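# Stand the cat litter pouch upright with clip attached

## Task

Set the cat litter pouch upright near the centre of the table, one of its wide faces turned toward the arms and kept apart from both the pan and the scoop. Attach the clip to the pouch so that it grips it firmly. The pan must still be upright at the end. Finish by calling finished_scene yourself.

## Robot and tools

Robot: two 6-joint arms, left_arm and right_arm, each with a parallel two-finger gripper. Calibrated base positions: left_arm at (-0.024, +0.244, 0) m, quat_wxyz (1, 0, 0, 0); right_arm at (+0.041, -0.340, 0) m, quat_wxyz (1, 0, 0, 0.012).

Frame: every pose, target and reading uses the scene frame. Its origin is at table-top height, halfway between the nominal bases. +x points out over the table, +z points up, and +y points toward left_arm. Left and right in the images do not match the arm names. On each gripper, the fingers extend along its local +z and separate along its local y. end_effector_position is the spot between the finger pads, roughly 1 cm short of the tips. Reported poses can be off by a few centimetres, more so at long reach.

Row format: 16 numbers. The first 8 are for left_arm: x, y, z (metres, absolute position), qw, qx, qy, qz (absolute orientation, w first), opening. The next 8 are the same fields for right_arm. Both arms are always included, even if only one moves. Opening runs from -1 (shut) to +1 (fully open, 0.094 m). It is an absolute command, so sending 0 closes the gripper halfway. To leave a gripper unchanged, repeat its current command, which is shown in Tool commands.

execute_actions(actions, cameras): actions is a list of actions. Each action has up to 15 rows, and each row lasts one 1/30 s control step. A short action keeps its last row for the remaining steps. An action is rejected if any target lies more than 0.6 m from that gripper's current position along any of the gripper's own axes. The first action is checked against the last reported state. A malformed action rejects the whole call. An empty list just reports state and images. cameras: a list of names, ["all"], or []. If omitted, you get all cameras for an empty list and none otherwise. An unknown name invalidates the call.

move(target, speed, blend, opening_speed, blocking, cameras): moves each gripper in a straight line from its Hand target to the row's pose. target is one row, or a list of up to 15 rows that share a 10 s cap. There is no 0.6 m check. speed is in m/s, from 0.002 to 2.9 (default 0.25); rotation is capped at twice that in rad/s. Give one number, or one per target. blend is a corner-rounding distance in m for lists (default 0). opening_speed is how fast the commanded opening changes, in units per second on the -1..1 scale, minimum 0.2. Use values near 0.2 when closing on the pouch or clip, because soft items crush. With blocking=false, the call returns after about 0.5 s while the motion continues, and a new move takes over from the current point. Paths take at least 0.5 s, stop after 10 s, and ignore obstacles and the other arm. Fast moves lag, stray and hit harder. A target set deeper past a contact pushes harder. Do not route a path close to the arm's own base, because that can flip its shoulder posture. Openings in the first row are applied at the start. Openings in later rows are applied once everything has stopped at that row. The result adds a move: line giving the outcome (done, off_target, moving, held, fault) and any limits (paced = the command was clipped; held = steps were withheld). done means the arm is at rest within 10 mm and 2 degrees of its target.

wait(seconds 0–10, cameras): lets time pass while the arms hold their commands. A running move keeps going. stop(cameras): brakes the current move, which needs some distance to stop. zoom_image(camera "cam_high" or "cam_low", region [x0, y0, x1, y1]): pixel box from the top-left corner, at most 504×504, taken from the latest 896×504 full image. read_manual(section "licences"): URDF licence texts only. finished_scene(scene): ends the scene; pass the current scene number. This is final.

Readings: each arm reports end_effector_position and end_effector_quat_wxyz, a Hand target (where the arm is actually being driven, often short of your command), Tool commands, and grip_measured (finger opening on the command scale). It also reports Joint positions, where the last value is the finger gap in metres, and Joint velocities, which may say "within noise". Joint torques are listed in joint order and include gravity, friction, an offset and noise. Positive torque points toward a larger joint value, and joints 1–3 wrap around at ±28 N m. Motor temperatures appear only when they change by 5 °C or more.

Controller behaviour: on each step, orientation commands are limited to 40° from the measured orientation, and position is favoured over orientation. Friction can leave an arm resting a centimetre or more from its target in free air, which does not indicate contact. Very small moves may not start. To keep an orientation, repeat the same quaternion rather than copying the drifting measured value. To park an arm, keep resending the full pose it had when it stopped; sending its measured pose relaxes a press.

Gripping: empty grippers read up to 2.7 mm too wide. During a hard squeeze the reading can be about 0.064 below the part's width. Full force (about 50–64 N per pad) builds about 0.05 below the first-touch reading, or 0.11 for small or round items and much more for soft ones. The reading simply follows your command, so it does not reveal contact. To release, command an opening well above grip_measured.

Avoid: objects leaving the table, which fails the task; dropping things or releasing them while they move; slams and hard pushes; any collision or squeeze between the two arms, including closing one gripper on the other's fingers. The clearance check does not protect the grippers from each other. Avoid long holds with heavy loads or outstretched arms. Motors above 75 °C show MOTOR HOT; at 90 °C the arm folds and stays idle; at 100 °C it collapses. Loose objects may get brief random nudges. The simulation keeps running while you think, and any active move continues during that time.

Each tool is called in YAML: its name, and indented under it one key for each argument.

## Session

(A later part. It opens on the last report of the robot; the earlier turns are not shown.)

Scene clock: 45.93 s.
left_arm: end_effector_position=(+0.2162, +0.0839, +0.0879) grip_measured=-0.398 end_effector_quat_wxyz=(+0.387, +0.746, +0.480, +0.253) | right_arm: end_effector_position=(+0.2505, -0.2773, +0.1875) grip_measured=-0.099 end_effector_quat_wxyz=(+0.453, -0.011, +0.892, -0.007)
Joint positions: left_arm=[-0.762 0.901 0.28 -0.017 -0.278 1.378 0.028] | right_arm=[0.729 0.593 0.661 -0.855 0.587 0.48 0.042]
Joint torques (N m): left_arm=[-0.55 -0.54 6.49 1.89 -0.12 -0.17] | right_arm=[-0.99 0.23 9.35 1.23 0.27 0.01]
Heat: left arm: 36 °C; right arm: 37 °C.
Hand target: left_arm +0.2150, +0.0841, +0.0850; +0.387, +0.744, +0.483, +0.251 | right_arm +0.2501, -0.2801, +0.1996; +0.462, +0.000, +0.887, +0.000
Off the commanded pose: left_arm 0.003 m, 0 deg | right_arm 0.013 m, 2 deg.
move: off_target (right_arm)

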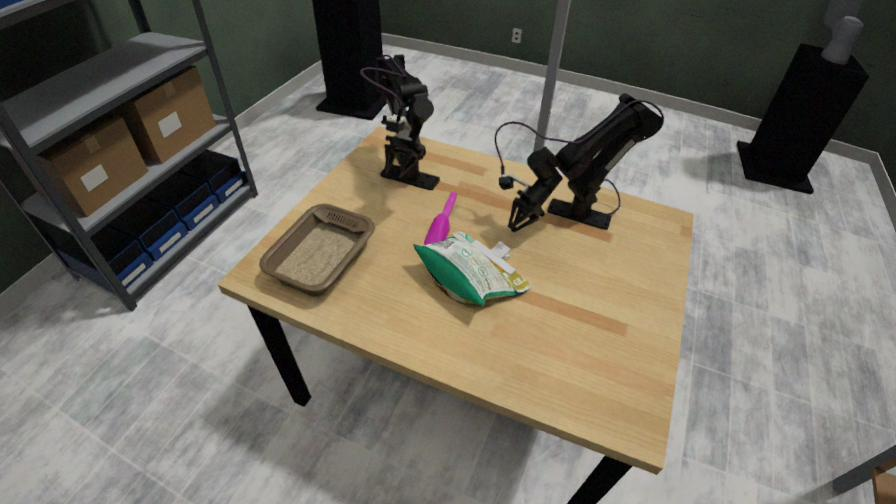

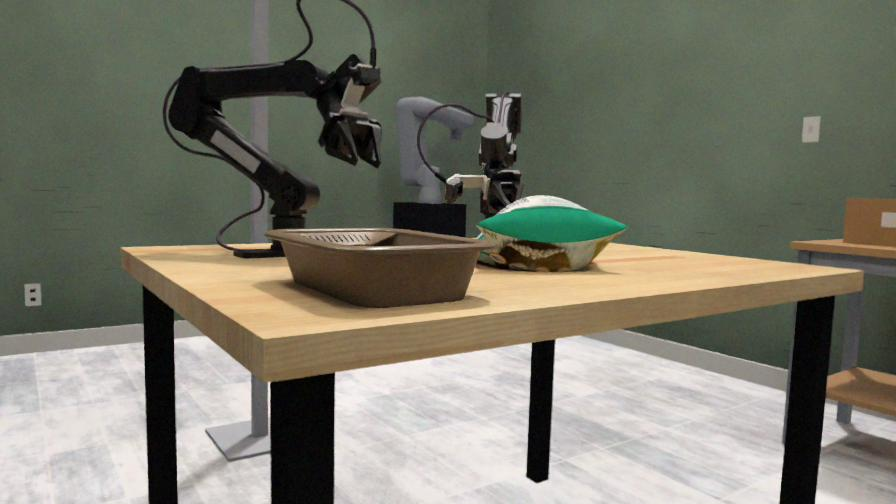

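move:
  target: [0.2120,0.0810,0.0535,0.3872,0.7439,0.4831,0.2514,-0.6,0.25,-0.28,0.2,0.4617,0,0.887,0,-0.1]
  cameras: ["all"]
  speed: 0.08

zoom_image:
  camera: "cam_high"
  region: [480, 210, 540, 270]

Scene clock: 47.80 s.
left_arm: end_effector_position=(+0.2141, +0.0801, +0.0571) grip_measured=-0.599 end_effector_quat_wxyz=(+0.388, +0.745, +0.480, +0.253) | right_arm: end_effector_position=(+0.2504, -0.2774, +0.1874) grip_measured=-0.099 end_effector_quat_wxyz=(+0.452, -0.011, +0.892, -0.007)
Joint positions: left_arm=[-0.791 1.031 0.182 0.208 -0.301 1.359 0.019] | right_arm=[0.729 0.593 0.661 -0.856 0.587 0.48 0.042]
Joint torques (N m): left_arm=[-0.49 -0.79 5.68 2 -0.19 -0.09] | right_arm=[-0.84 0.35 9.17 1.24 0.19 0.1]
Motor temperatures (°C): left_arm=[30 34 37 34 29 30 28] | right_arm=[27 36 38 34 26 27 28]
Heat: left arm: 37 °C; right arm: 38 °C.
Hand target: left_arm +0.2119, +0.0811, +0.0534; +0.387, +0.744, +0.483, +0.251 | right_arm +0.2501, -0.2801, +0.1997; +0.462, +0.000, +0.887, +0.000
Off the commanded pose: left_arm 0.004 m, 0 deg | right_arm 0.013 m, 2 deg.
move: off_target (right_arm)

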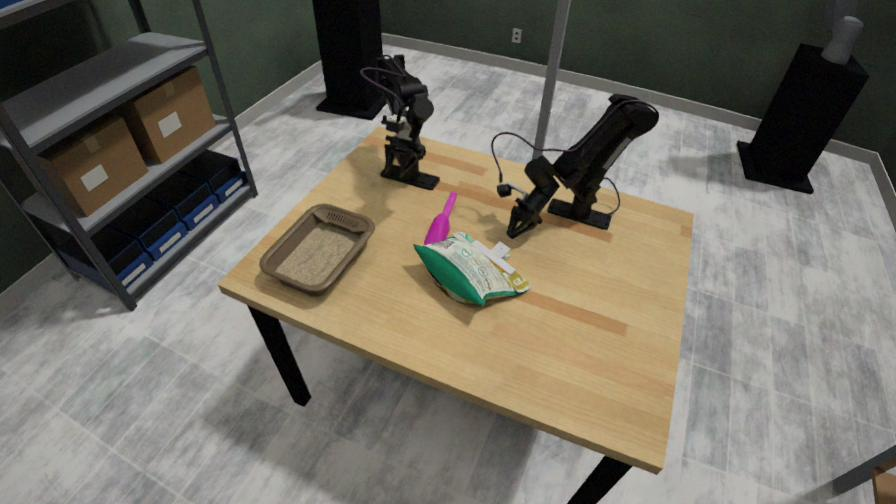

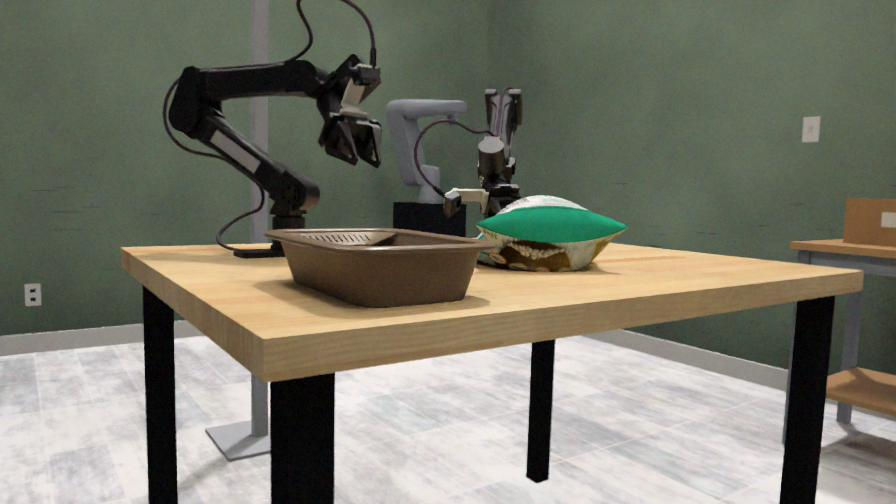

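Scaled by 8.400.

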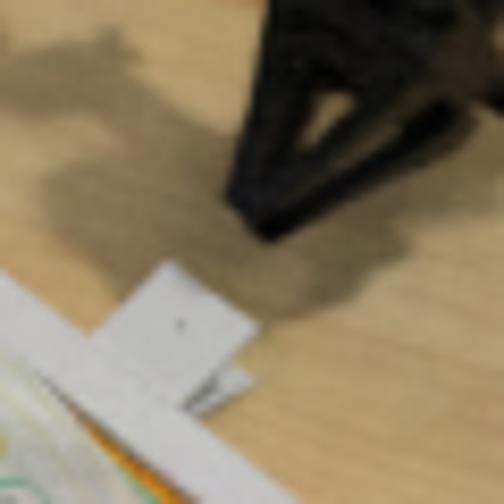

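move:
  target: [0.2395,0.0680,0.0245,0.3872,0.7439,0.4831,0.2514,-0.6,0.25,-0.28,0.2,0.4617,0,0.887,0,-0.1]
  cameras: ["all"]
  speed: 0.04

zoom_image:
  camera: "cam_high"
  region: [480, 210, 540, 270]

Scene clock: 49.53 s.
left_arm: end_effector_position=(+0.2378, +0.0698, +0.0240) grip_measured=-0.599 end_effector_quat_wxyz=(+0.384, +0.745, +0.483, +0.255) | right_arm: end_effector_position=(+0.2504, -0.2773, +0.1874) grip_measured=-0.099 end_effector_quat_wxyz=(+0.452, -0.011, +0.892, -0.007)
Joint positions: left_arm=[-0.743 1.41 0.182 0.587 -0.271 1.386 0.019] | right_arm=[0.729 0.593 0.661 -0.856 0.587 0.48 0.042]
Joint torques (N m): left_arm=[0.5 -2.25 5.64 1.9 0.01 -0.01] | right_arm=[-0.77 0.14 9.18 1.24 0.22 0.05]
Heat: left arm: 37 °C; right arm: 38 °C.
Hand target: left_arm +0.2394, +0.0681, +0.0245; +0.387, +0.744, +0.483, +0.252 | right_arm +0.2501, -0.2800, +0.1997; +0.462, +0.000, +0.887, +0.000
Off the commanded pose: left_arm 0.003 m, 1 deg | right_arm 0.013 m, 2 deg.
move: off_target (right_arm)

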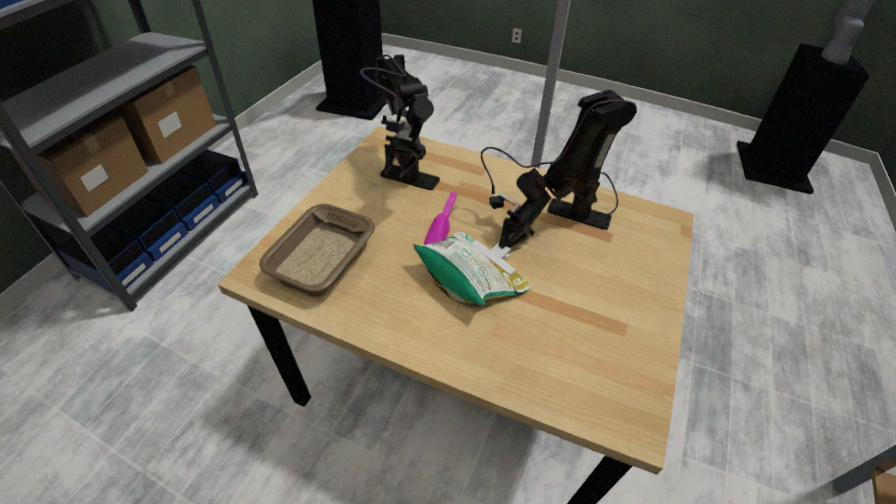

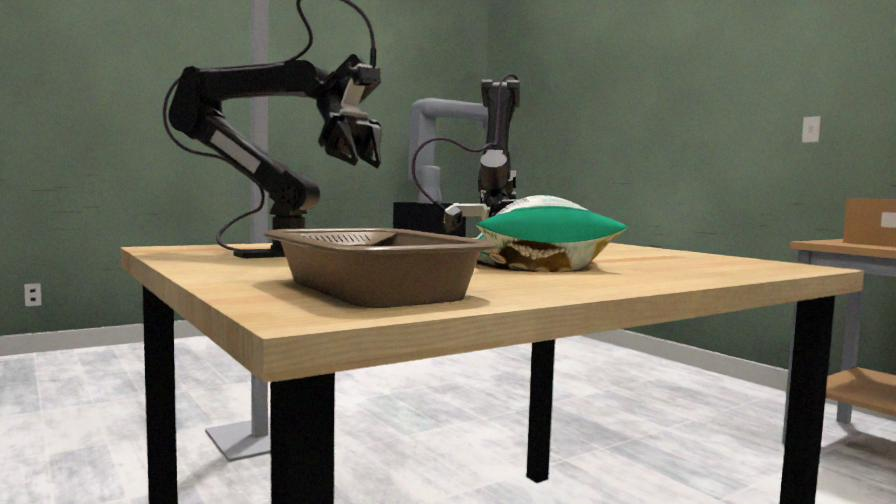

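Scaled by 8.400.

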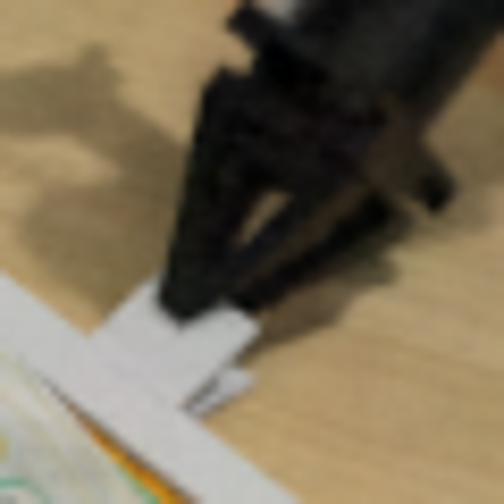

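move:
  target: [0.2395,0.0680,0.0245,0.3872,0.7439,0.4831,0.2514,-1,0.25,-0.28,0.2,0.4617,0,0.887,0,-0.1]
  cameras: ["all"]
  opening_speed: 0.3

zoom_image:
  camera: "cam_high"
  region: [480, 210, 540, 270]

Scene clock: 51.20 s.
left_arm: end_effector_position=(+0.2421, +0.0659, +0.0322) grip_measured=-0.958 end_effector_quat_wxyz=(+0.401, +0.735, +0.480, +0.260) | right_arm: end_effector_position=(+0.2504, -0.2773, +0.1874) grip_measured=-0.099 end_effector_quat_wxyz=(+0.452, -0.011, +0.892, -0.007)
Joint positions: left_arm=[-0.743 1.41 0.182 0.629 -0.271 1.386 0.002] | right_arm=[0.729 0.593 0.661 -0.856 0.587 0.48 0.042]
Joint torques (N m): left_arm=[0.55 -2.39 5.45 1.48 0.04 -0.02] | right_arm=[-0.92 0.2 9.39 1.16 0.26 0.08]
Heat: left arm: 37 °C; right arm: 38 °C.
Hand target: left_arm +0.2393, +0.0682, +0.0247; +0.387, +0.744, +0.483, +0.252 | right_arm +0.2501, -0.2801, +0.1996; +0.462, +0.000, +0.887, +0.000
Off the commanded pose: left_arm 0.008 m, 2 deg | right_arm 0.013 m, 2 deg.
move: off_target (right_arm)

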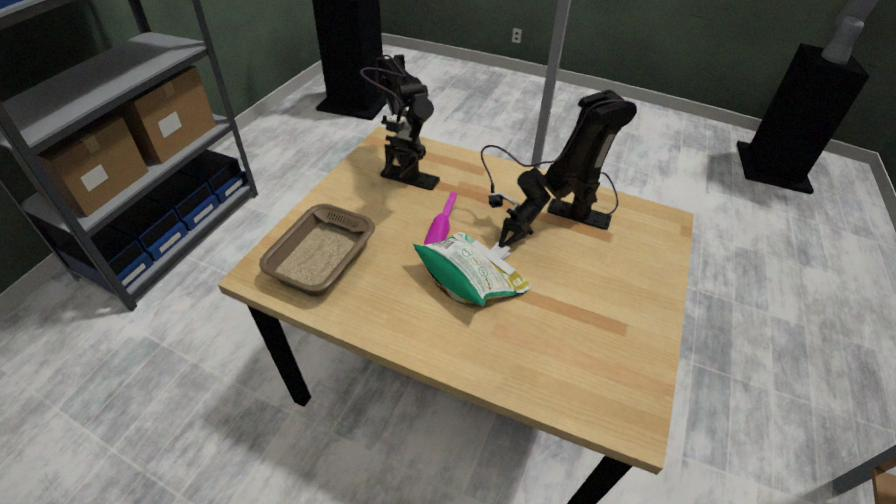

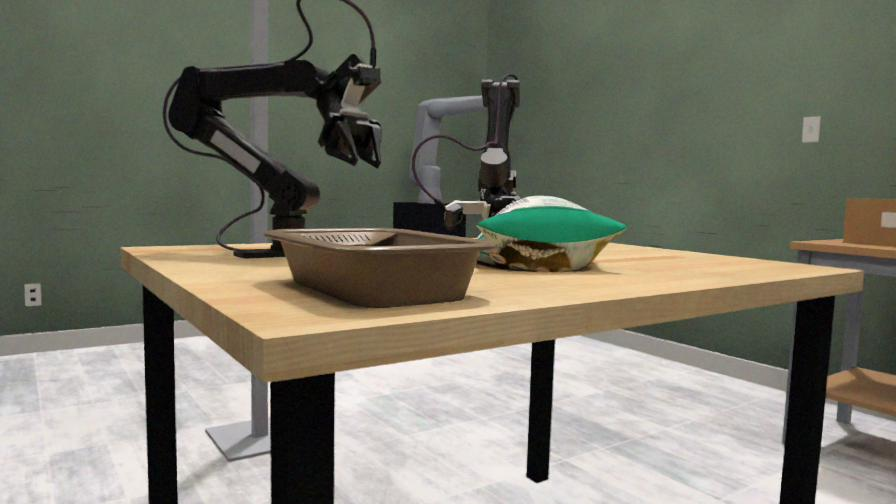

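Scaled by 8.400.

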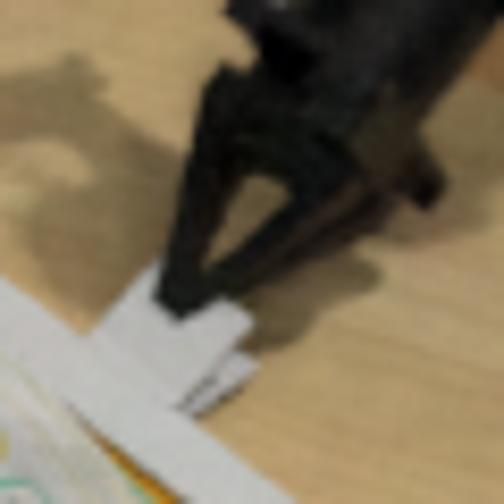

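move:
  target: [0.2514,0.0627,0.078,0.2868,0.7880,0.5118,0.1863,-1,0.25,-0.28,0.2,0.4617,0,0.887,0,-0.1]
  cameras: ["all"]
  speed: 0.06

zoom_image:
  camera: "cam_high"
  region: [400, 190, 560, 320]

zoom_image:
  camera: "cam_low"
  region: [430, 150, 680, 290]

Scene clock: 54.30 s.
left_arm: end_effector_position=(+0.2507, +0.0630, +0.0708) grip_measured=-0.962 end_effector_quat_wxyz=(+0.287, +0.790, +0.507, +0.191) | right_arm: end_effector_position=(+0.2503, -0.2774, +0.1873) grip_measured=-0.099 end_effector_quat_wxyz=(+0.452, -0.011, +0.892, -0.007)
Joint positions: left_arm=[-0.678 1.282 0.587 -0.188 -0.171 1.383 0.002] | right_arm=[0.729 0.593 0.661 -0.857 0.587 0.48 0.042]
Joint torques (N m): left_arm=[0.46 -4.16 9.26 1.15 -0.01 -0.11] | right_arm=[-0.94 0.27 9.17 1.22 0.27 0.02]
Heat: left arm: 37 °C; right arm: 38 °C.
Hand target: left_arm +0.2514, +0.0627, +0.0780; +0.288, +0.788, +0.512, +0.187 | right_arm +0.2501, -0.2801, +0.1996; +0.462, +0.000, +0.887, +0.000
Off the commanded pose: left_arm 0.007 m, 1 deg | right_arm 0.013 m, 2 deg.
move: off_target (right_arm)

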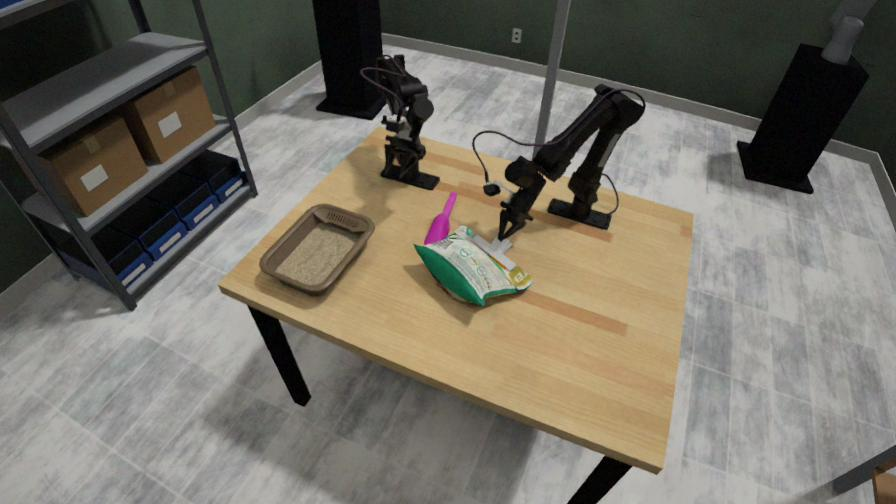

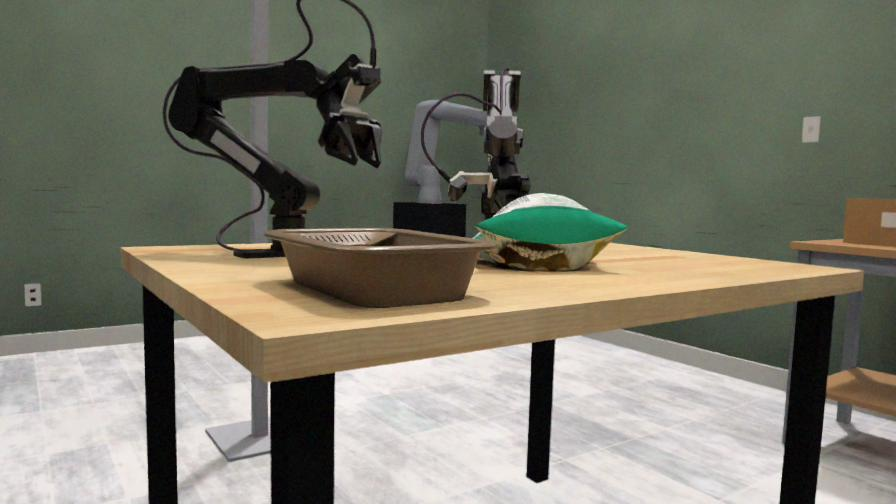

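Scaled by 3.150.

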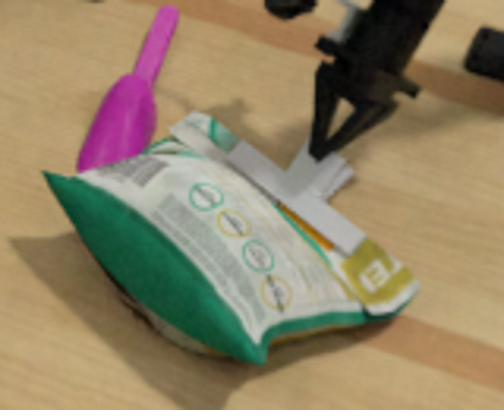

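Scaled by 2.016.

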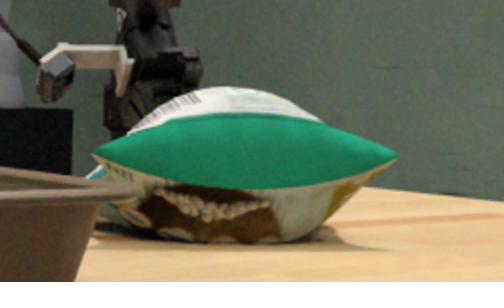

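move:
  target:
    - [0.275,0.052,0.123,0.1815,0.8187,0.5317,0.1179,-1,0.25,-0.28,0.2,0.4617,0,0.887,0,-0.1]
    - [0.308,0.0375,0.162,0.0731,0.8354,0.5425,0.0475,-1,0.25,-0.28,0.2,0.4617,0,0.887,0,-0.1]
  cameras: ["all"]
  speed: 0.06
  blend: 0.02

zoom_image:
  camera: "cam_high"
  region: [400, 190, 560, 320]

zoom_image:
  camera: "cam_low"
  region: [430, 150, 680, 290]

Scene clock: 59.27 s.
left_arm: end_effector_position=(+0.3056, +0.0388, +0.1527) grip_measured=-0.962 end_effector_quat_wxyz=(+0.066, +0.836, +0.542, +0.050) | right_arm: end_effector_position=(+0.2503, -0.2774, +0.1873) grip_measured=-0.099 end_effector_quat_wxyz=(+0.452, -0.011, +0.892, -0.007)
Joint positions: left_arm=[-0.577 1.869 1.735 -1.275 -0.038 1.418 0.002] | right_arm=[0.729 0.593 0.661 -0.857 0.587 0.481 0.042]
Joint torques (N m): left_arm=[0.55 -8.42 9.94 0.47 0.07 0.04] | right_arm=[-0.94 0.1 9.28 1.28 0.24 0.03]
Heat: left arm: 39 °C; right arm: 38 °C.
Hand target: left_arm +0.3079, +0.0377, +0.1619; +0.074, +0.835, +0.543, +0.048 | right_arm +0.2501, -0.2801, +0.1997; +0.462, +0.000, +0.887, +0.000
Off the commanded pose: left_arm 0.010 m, 1 deg | right_arm 0.013 m, 2 deg.
move: off_target (right_arm)

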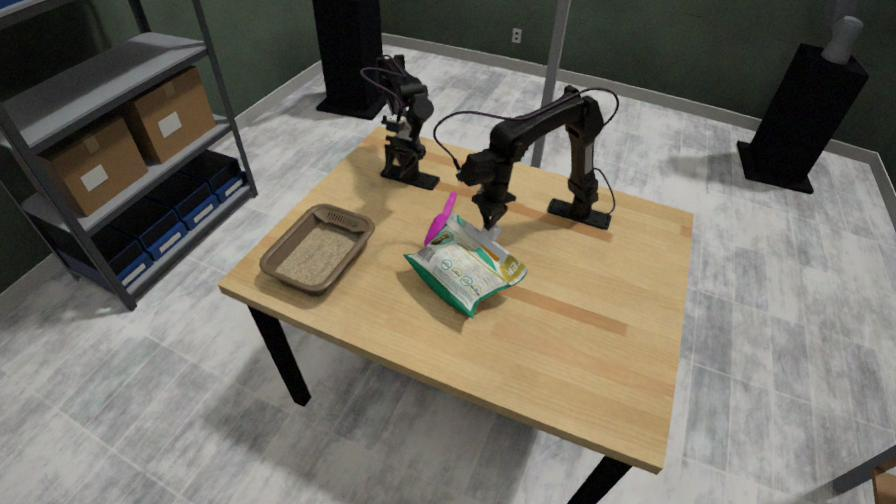

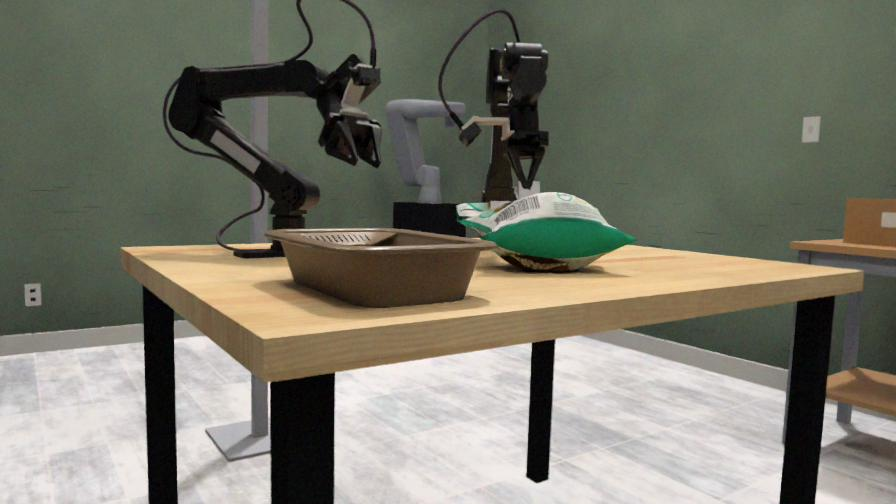

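Scaled by 3.150.

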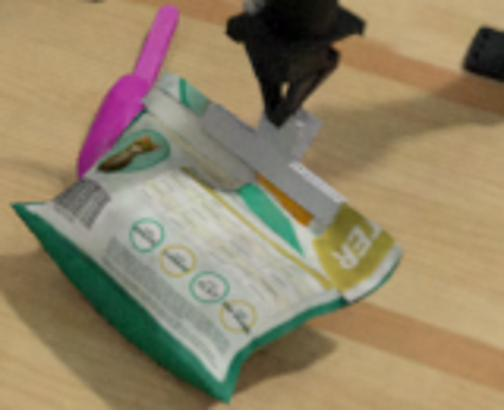

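Scaled by 2.016.

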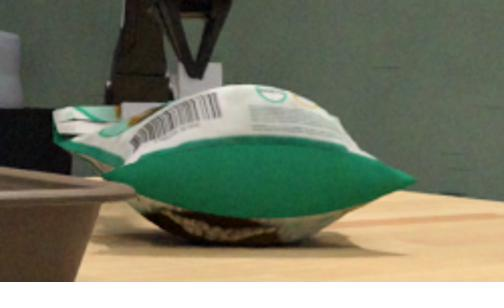

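move:
  target: [0.3230,0.030,0.20,-0.0146,0.8385,0.5445,-0.0095,-1,0.25,-0.28,0.2,0.4617,0,0.887,0,-0.1]
  cameras: ["all"]
  speed: 0.06

zoom_image:
  camera: "cam_high"
  region: [400, 190, 560, 320]

zoom_image:
  camera: "cam_low"
  region: [430, 150, 680, 290]

Scene clock: 61.60 s.
left_arm: end_effector_position=(+0.3293, +0.0270, +0.1899) grip_measured=-0.962 end_effector_quat_wxyz=(+0.058, +0.837, +0.543, +0.035) | right_arm: end_effector_position=(+0.2503, -0.2774, +0.1872) grip_measured=-0.099 end_effector_quat_wxyz=(+0.452, -0.011, +0.892, -0.007)
Joint positions: left_arm=[-0.559 2.058 2.157 -1.535 -0.013 1.433 0.002] | right_arm=[0.729 0.593 0.661 -0.857 0.587 0.481 0.042]
Joint torques (N m): left_arm=[0.32 -10.07 9.22 0.19 0.15 0.06] | right_arm=[-0.87 0.17 9.36 1.21 0.22 0.06]
Heat: left arm: 39 °C; right arm: 38 °C.
Hand target: left_arm +0.3228, +0.0300, +0.1994; +0.057, +0.837, +0.543, +0.025 | right_arm +0.2501, -0.2801, +0.1996; +0.462, +0.000, +0.887, +0.000
Off the commanded pose: left_arm 0.012 m, 10 deg | right_arm 0.013 m, 2 deg.
joint sent to its limit (left arm) — joint 4 (wrist pitch), lower limit. The joint targets are off in orientation, not in position.
move: off_target (left_arm, right_arm)

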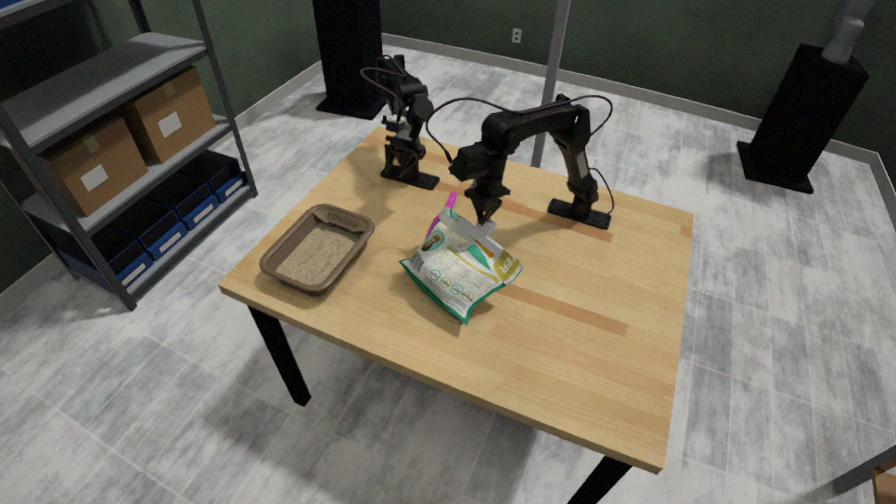

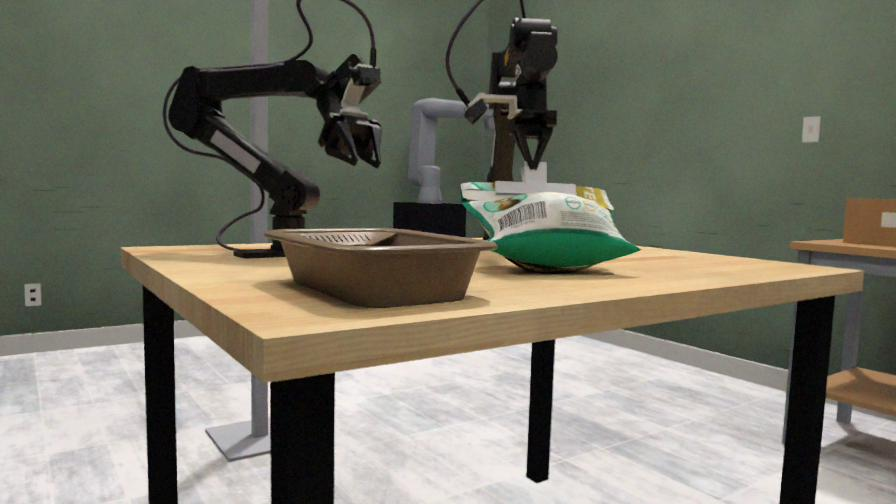

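Scaled by 3.150.

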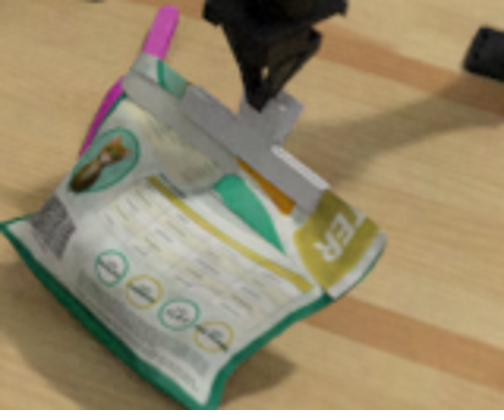

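Scaled by 2.016.

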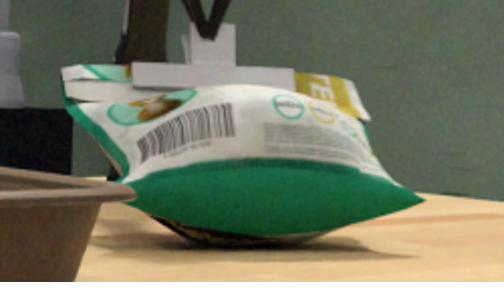

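move:
  target: [0.3200,0.025,0.245,0.0542,0.7752,0.6278,0.0439,-1,0.25,-0.28,0.2,0.4617,0,0.887,0,-0.1]
  cameras: ["all"]
  speed: 0.06

zoom_image:
  camera: "cam_high"
  region: [390, 180, 550, 340]

zoom_image:
  camera: "cam_low"
  region: [430, 130, 680, 290]

Scene clock: 64.20 s.
left_arm: end_effector_position=(+0.3322, +0.0185, +0.2082) grip_measured=-0.963 end_effector_quat_wxyz=(+0.086, +0.777, +0.621, +0.052) | right_arm: end_effector_position=(+0.2503, -0.2774, +0.1872) grip_measured=-0.099 end_effector_quat_wxyz=(+0.452, -0.011, +0.892, -0.007)
Joint positions: left_arm=[-0.586 2.047 2.208 -1.535 -0.046 1.211 0.002] | right_arm=[0.729 0.593 0.661 -0.857 0.587 0.481 0.042]
Joint torques (N m): left_arm=[-0.4 -15.04 9.47 0.27 -0.14 -0.11] | right_arm=[-0.92 0.1 9.13 1.27 0.23 0.03]
Heat: left arm: 40 °C; right arm: 38 °C.
Hand target: left_arm +0.3197, +0.0254, +0.2425; +0.111, +0.772, +0.623, +0.062 | right_arm +0.2501, -0.2801, +0.1997; +0.462, +0.000, +0.887, +0.000
Off the commanded pose: left_arm 0.039 m, 4 deg | right_arm 0.013 m, 2 deg.
joint sent to its limit (left arm) — joint 4 (wrist pitch), lower limit. The joint targets are off in orientation, not in position.
move: off_target (left_arm, right_arm)

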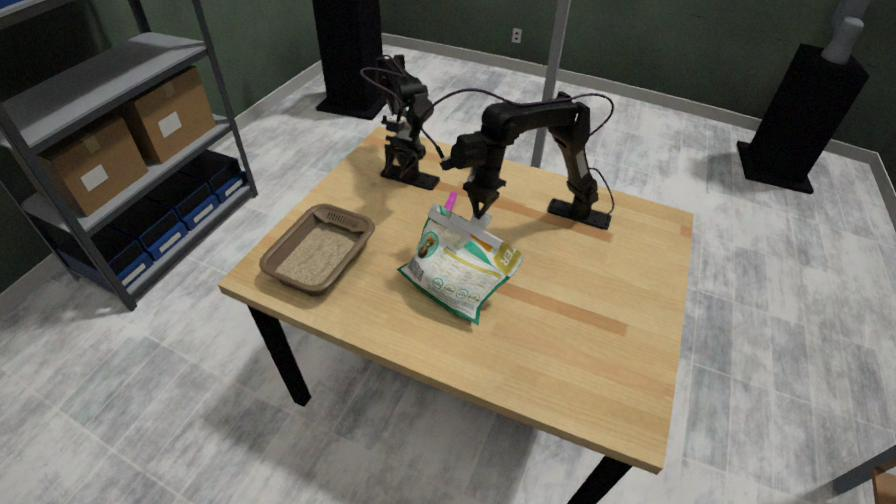

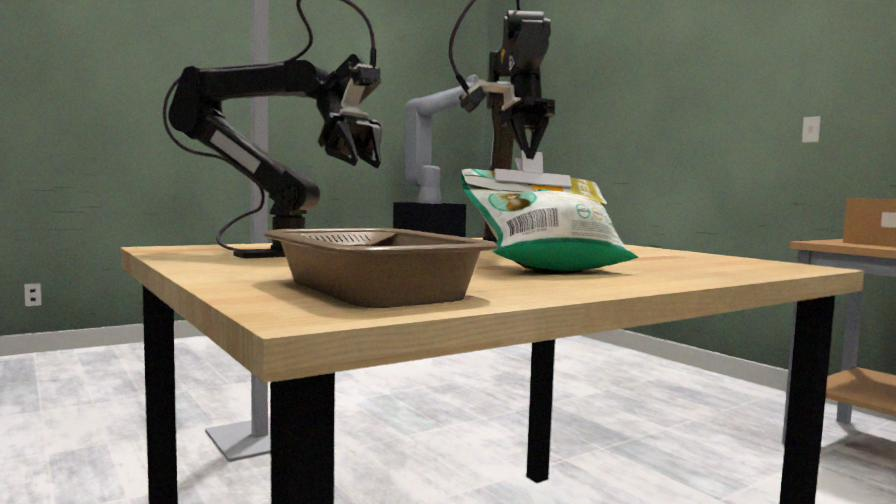

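Scaled by 3.150.

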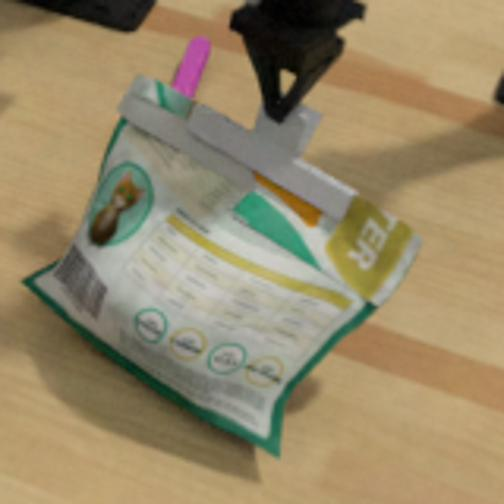

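Scaled by 2.016.

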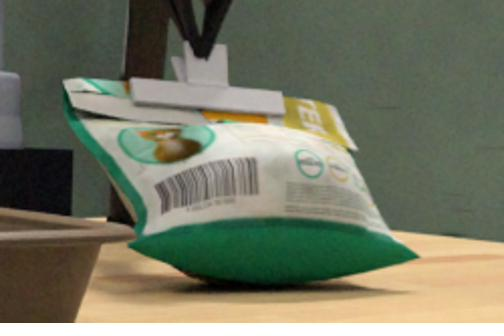

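move:
  target: [0.3280,0.020,0.275,0.0542,0.7752,0.6278,0.0439,-1,0.25,-0.28,0.2,0.4617,0,0.887,0,-0.1]
  cameras: ["all"]
  speed: 0.06

zoom_image:
  camera: "cam_high"
  region: [390, 180, 550, 340]

zoom_image:
  camera: "cam_low"
  region: [430, 130, 680, 290]

Scene clock: 65.73 s.
left_arm: end_effector_position=(+0.3361, +0.0177, +0.2295) grip_measured=-0.963 end_effector_quat_wxyz=(+0.109, +0.774, +0.620, +0.063) | right_arm: end_effector_position=(+0.2503, -0.2774, +0.1872) grip_measured=-0.099 end_effector_quat_wxyz=(+0.452, -0.011, +0.892, -0.007)
Joint positions: left_arm=[-0.586 2.047 2.289 -1.565 -0.054 1.211 0.002] | right_arm=[0.729 0.593 0.661 -0.857 0.587 0.481 0.042]
Joint torques (N m): left_arm=[-0.66 -15.56 10.18 0.65 -0.03 -0.07] | right_arm=[-0.79 0.24 9.1 1.2 0.27 0.01]
Motor temperatures (°C): left_arm=[30 40 40 33 29 30 29] | right_arm=[27 36 38 35 26 27 28]
Heat: left arm: 40 °C; right arm: 38 °C.
Hand target: left_arm +0.3267, +0.0212, +0.2724; +0.158, +0.767, +0.617, +0.078 | right_arm +0.2501, -0.2801, +0.1997; +0.462, +0.000, +0.887, +0.000
Off the commanded pose: left_arm 0.046 m, 7 deg | right_arm 0.013 m, 2 deg.
joint sent to its limit (left arm) — joint 4 (wrist pitch), lower limit. The joint targets are off in orientation, not in position.
move: off_target (left_arm, right_arm)

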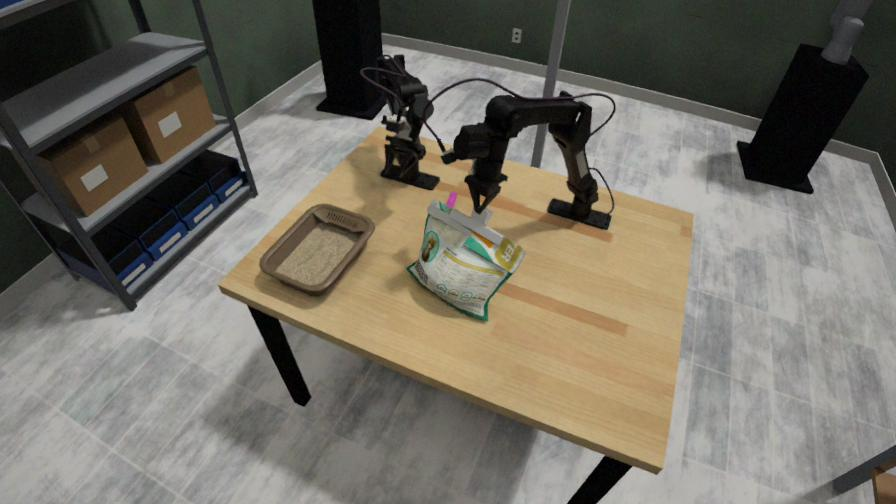

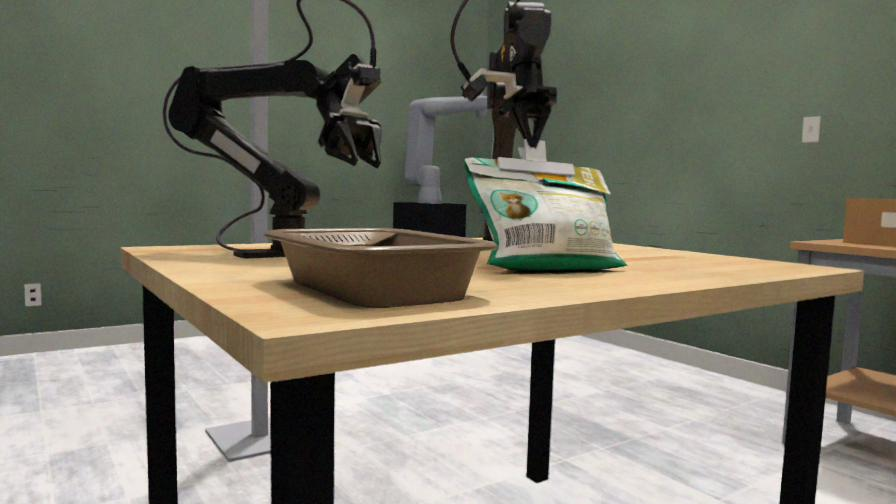

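Scaled by 3.150.

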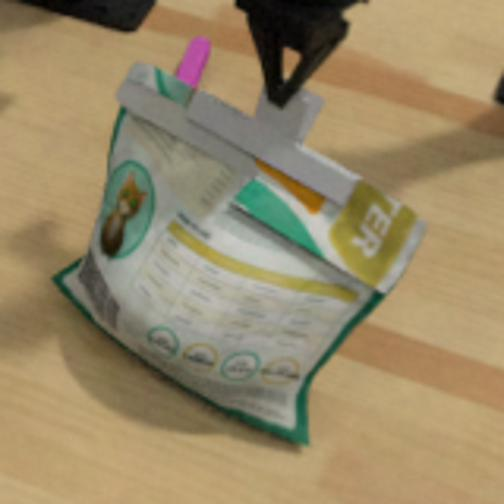

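Scaled by 2.016.

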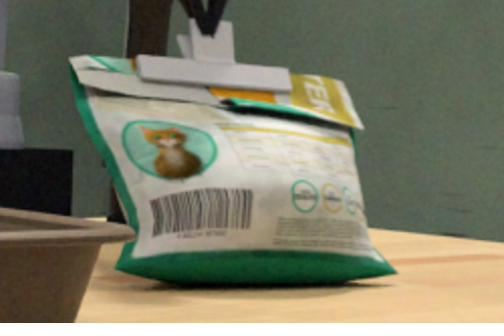

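zoom_image:
  camera: "cam_high"
  region: [360, 150, 480, 270]

Scaled by 4.200.

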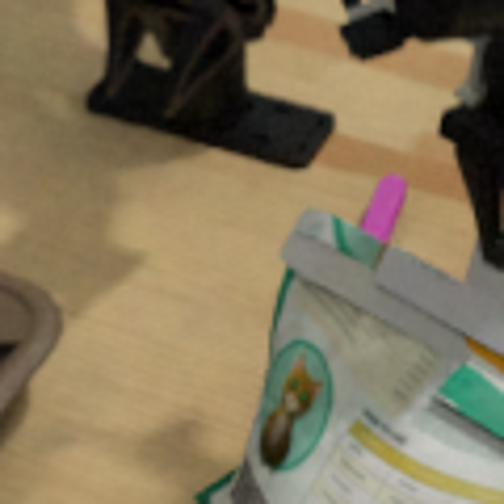

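move:
  target:
    - [0.3280,0.020,0.275,0.0542,0.7752,0.6278,0.0439,-1,0.14,-0.19,0.14,0,-0.087,0.996,0,0]
    - [0.3280,0.020,0.275,0.0542,0.7752,0.6278,0.0439,-1,0.102,-0.158,0.10,0,-0.087,0.996,0,0]
  cameras: ["all"]
  speed: 0.15

zoom_image:
  camera: "cam_high"
  region: [360, 150, 480, 270]

Scene clock: 71.00 s.
left_arm: end_effector_position=(+0.3353, +0.0182, +0.2301) grip_measured=-0.963 end_effector_quat_wxyz=(+0.109, +0.774, +0.620, +0.063) | right_arm: end_effector_position=(+0.1024, -0.1563, +0.1049) grip_measured=-0.002 end_effector_quat_wxyz=(-0.002, -0.087, +0.996, +0.006)
Joint positions: left_arm=[-0.586 2.045 2.289 -1.568 -0.054 1.211 0.002] | right_arm=[1.21 1.262 0.955 -1.255 -0.008 1.06 0.047]
Joint torques (N m): left_arm=[-0.64 -15.49 10.18 0.74 -0.03 -0.03] | right_arm=[0.42 -3.03 4.59 0.26 0.07 0.09]
Motor temperatures (°C): left_arm=[30 45 40 33 29 30 29] | right_arm=[27 36 38 34 26 27 28]
Heat: left arm: 45 °C; right arm: 38 °C.
Hand target: left_arm +0.3266, +0.0212, +0.2725; +0.158, +0.767, +0.617, +0.078 | right_arm +0.1020, -0.1581, +0.1001; +0.000, -0.087, +0.996, +0.000
Off the commanded pose: left_arm 0.046 m, 7 deg | right_arm 0.005 m, 1 deg.
joint sent to its limit (left arm) — joint 4 (wrist pitch), lower limit. The joint targets are off in orientation, not in position.
move: off_target (left_arm)

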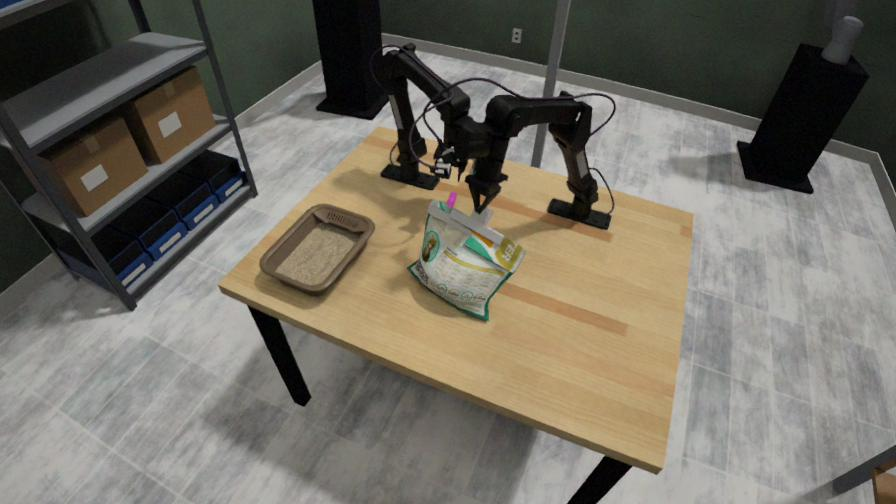

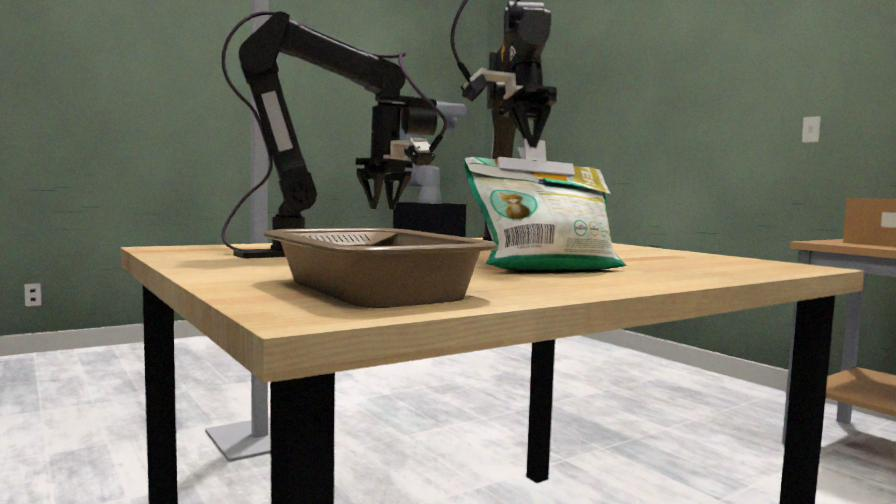

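Scaled by 4.200.

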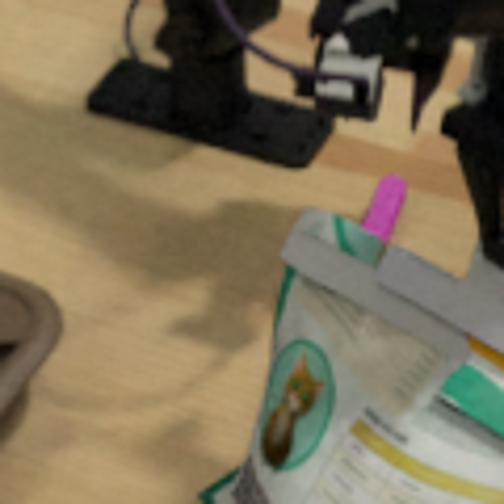

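move:
  target:
    - [0.3280,0.020,0.275,0.0542,0.7752,0.6278,0.0439,-1,0.13,-0.149,0.07,0,-0.087,0.996,0,0]
    - [0.3280,0.020,0.275,0.0542,0.7752,0.6278,0.0439,-1,0.13,-0.149,0.02,0,-0.087,0.996,0,0]
  cameras: ["all"]
  speed: 0.08

zoom_image:
  camera: "cam_high"
  region: [360, 150, 480, 270]

Scene clock: 74.03 s.
left_arm: end_effector_position=(+0.3353, +0.0183, +0.2304) grip_measured=-0.963 end_effector_quat_wxyz=(+0.109, +0.774, +0.620, +0.063) | right_arm: end_effector_position=(+0.1284, -0.1448, +0.0252) grip_measured=-0.002 end_effector_quat_wxyz=(-0.001, -0.088, +0.996, +0.007)
Joint positions: left_arm=[-0.586 2.044 2.289 -1.568 -0.054 1.211 0.002] | right_arm=[1.113 1.428 0.753 -0.885 -0.008 0.96 0.047]
Joint torques (N m): left_arm=[-0.5 -15.38 9.98 0.69 -0.08 -0.07] | right_arm=[-0.84 -3.77 4.31 0.28 0.08 -0.09]
Heat: left arm: 45 °C; right arm: 37 °C.
Hand target: left_arm +0.3266, +0.0212, +0.2726; +0.158, +0.767, +0.617, +0.078 | right_arm +0.1299, -0.1491, +0.0202; +0.000, -0.087, +0.996, +0.000
Off the commanded pose: left_arm 0.045 m, 7 deg | right_arm 0.007 m, 1 deg.
joint sent to its limit (left arm) — joint 4 (wrist pitch), lower limit. The joint targets are off in orientation, not in position.
move: off_target (left_arm)

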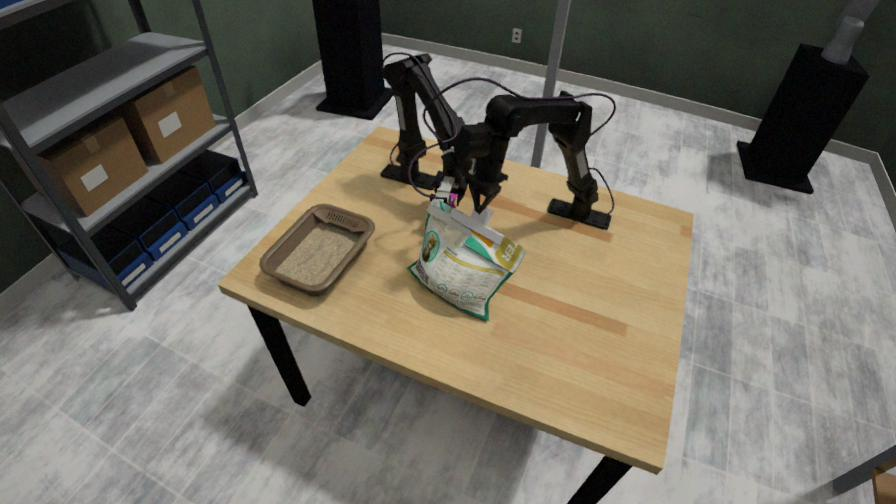

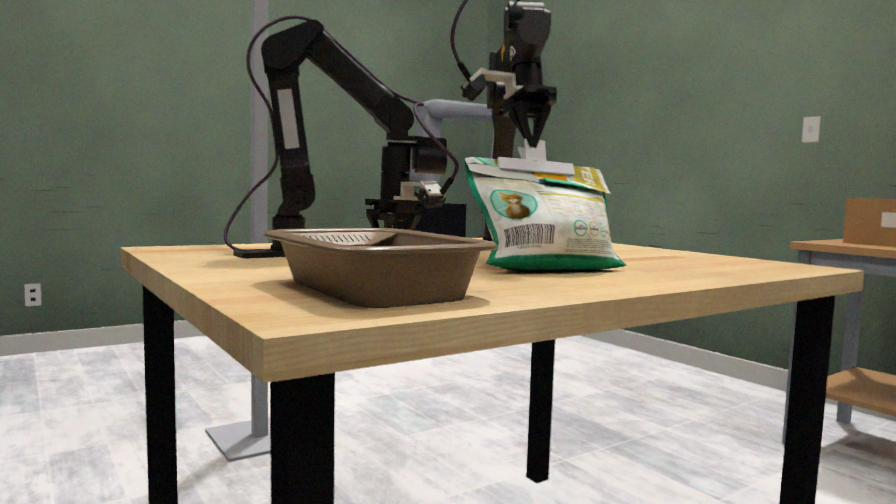

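Scaled by 4.200.

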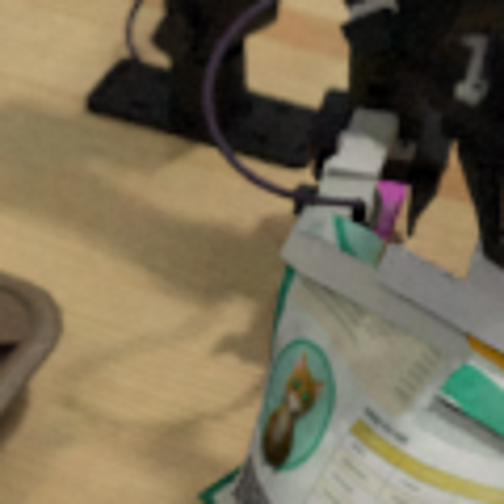

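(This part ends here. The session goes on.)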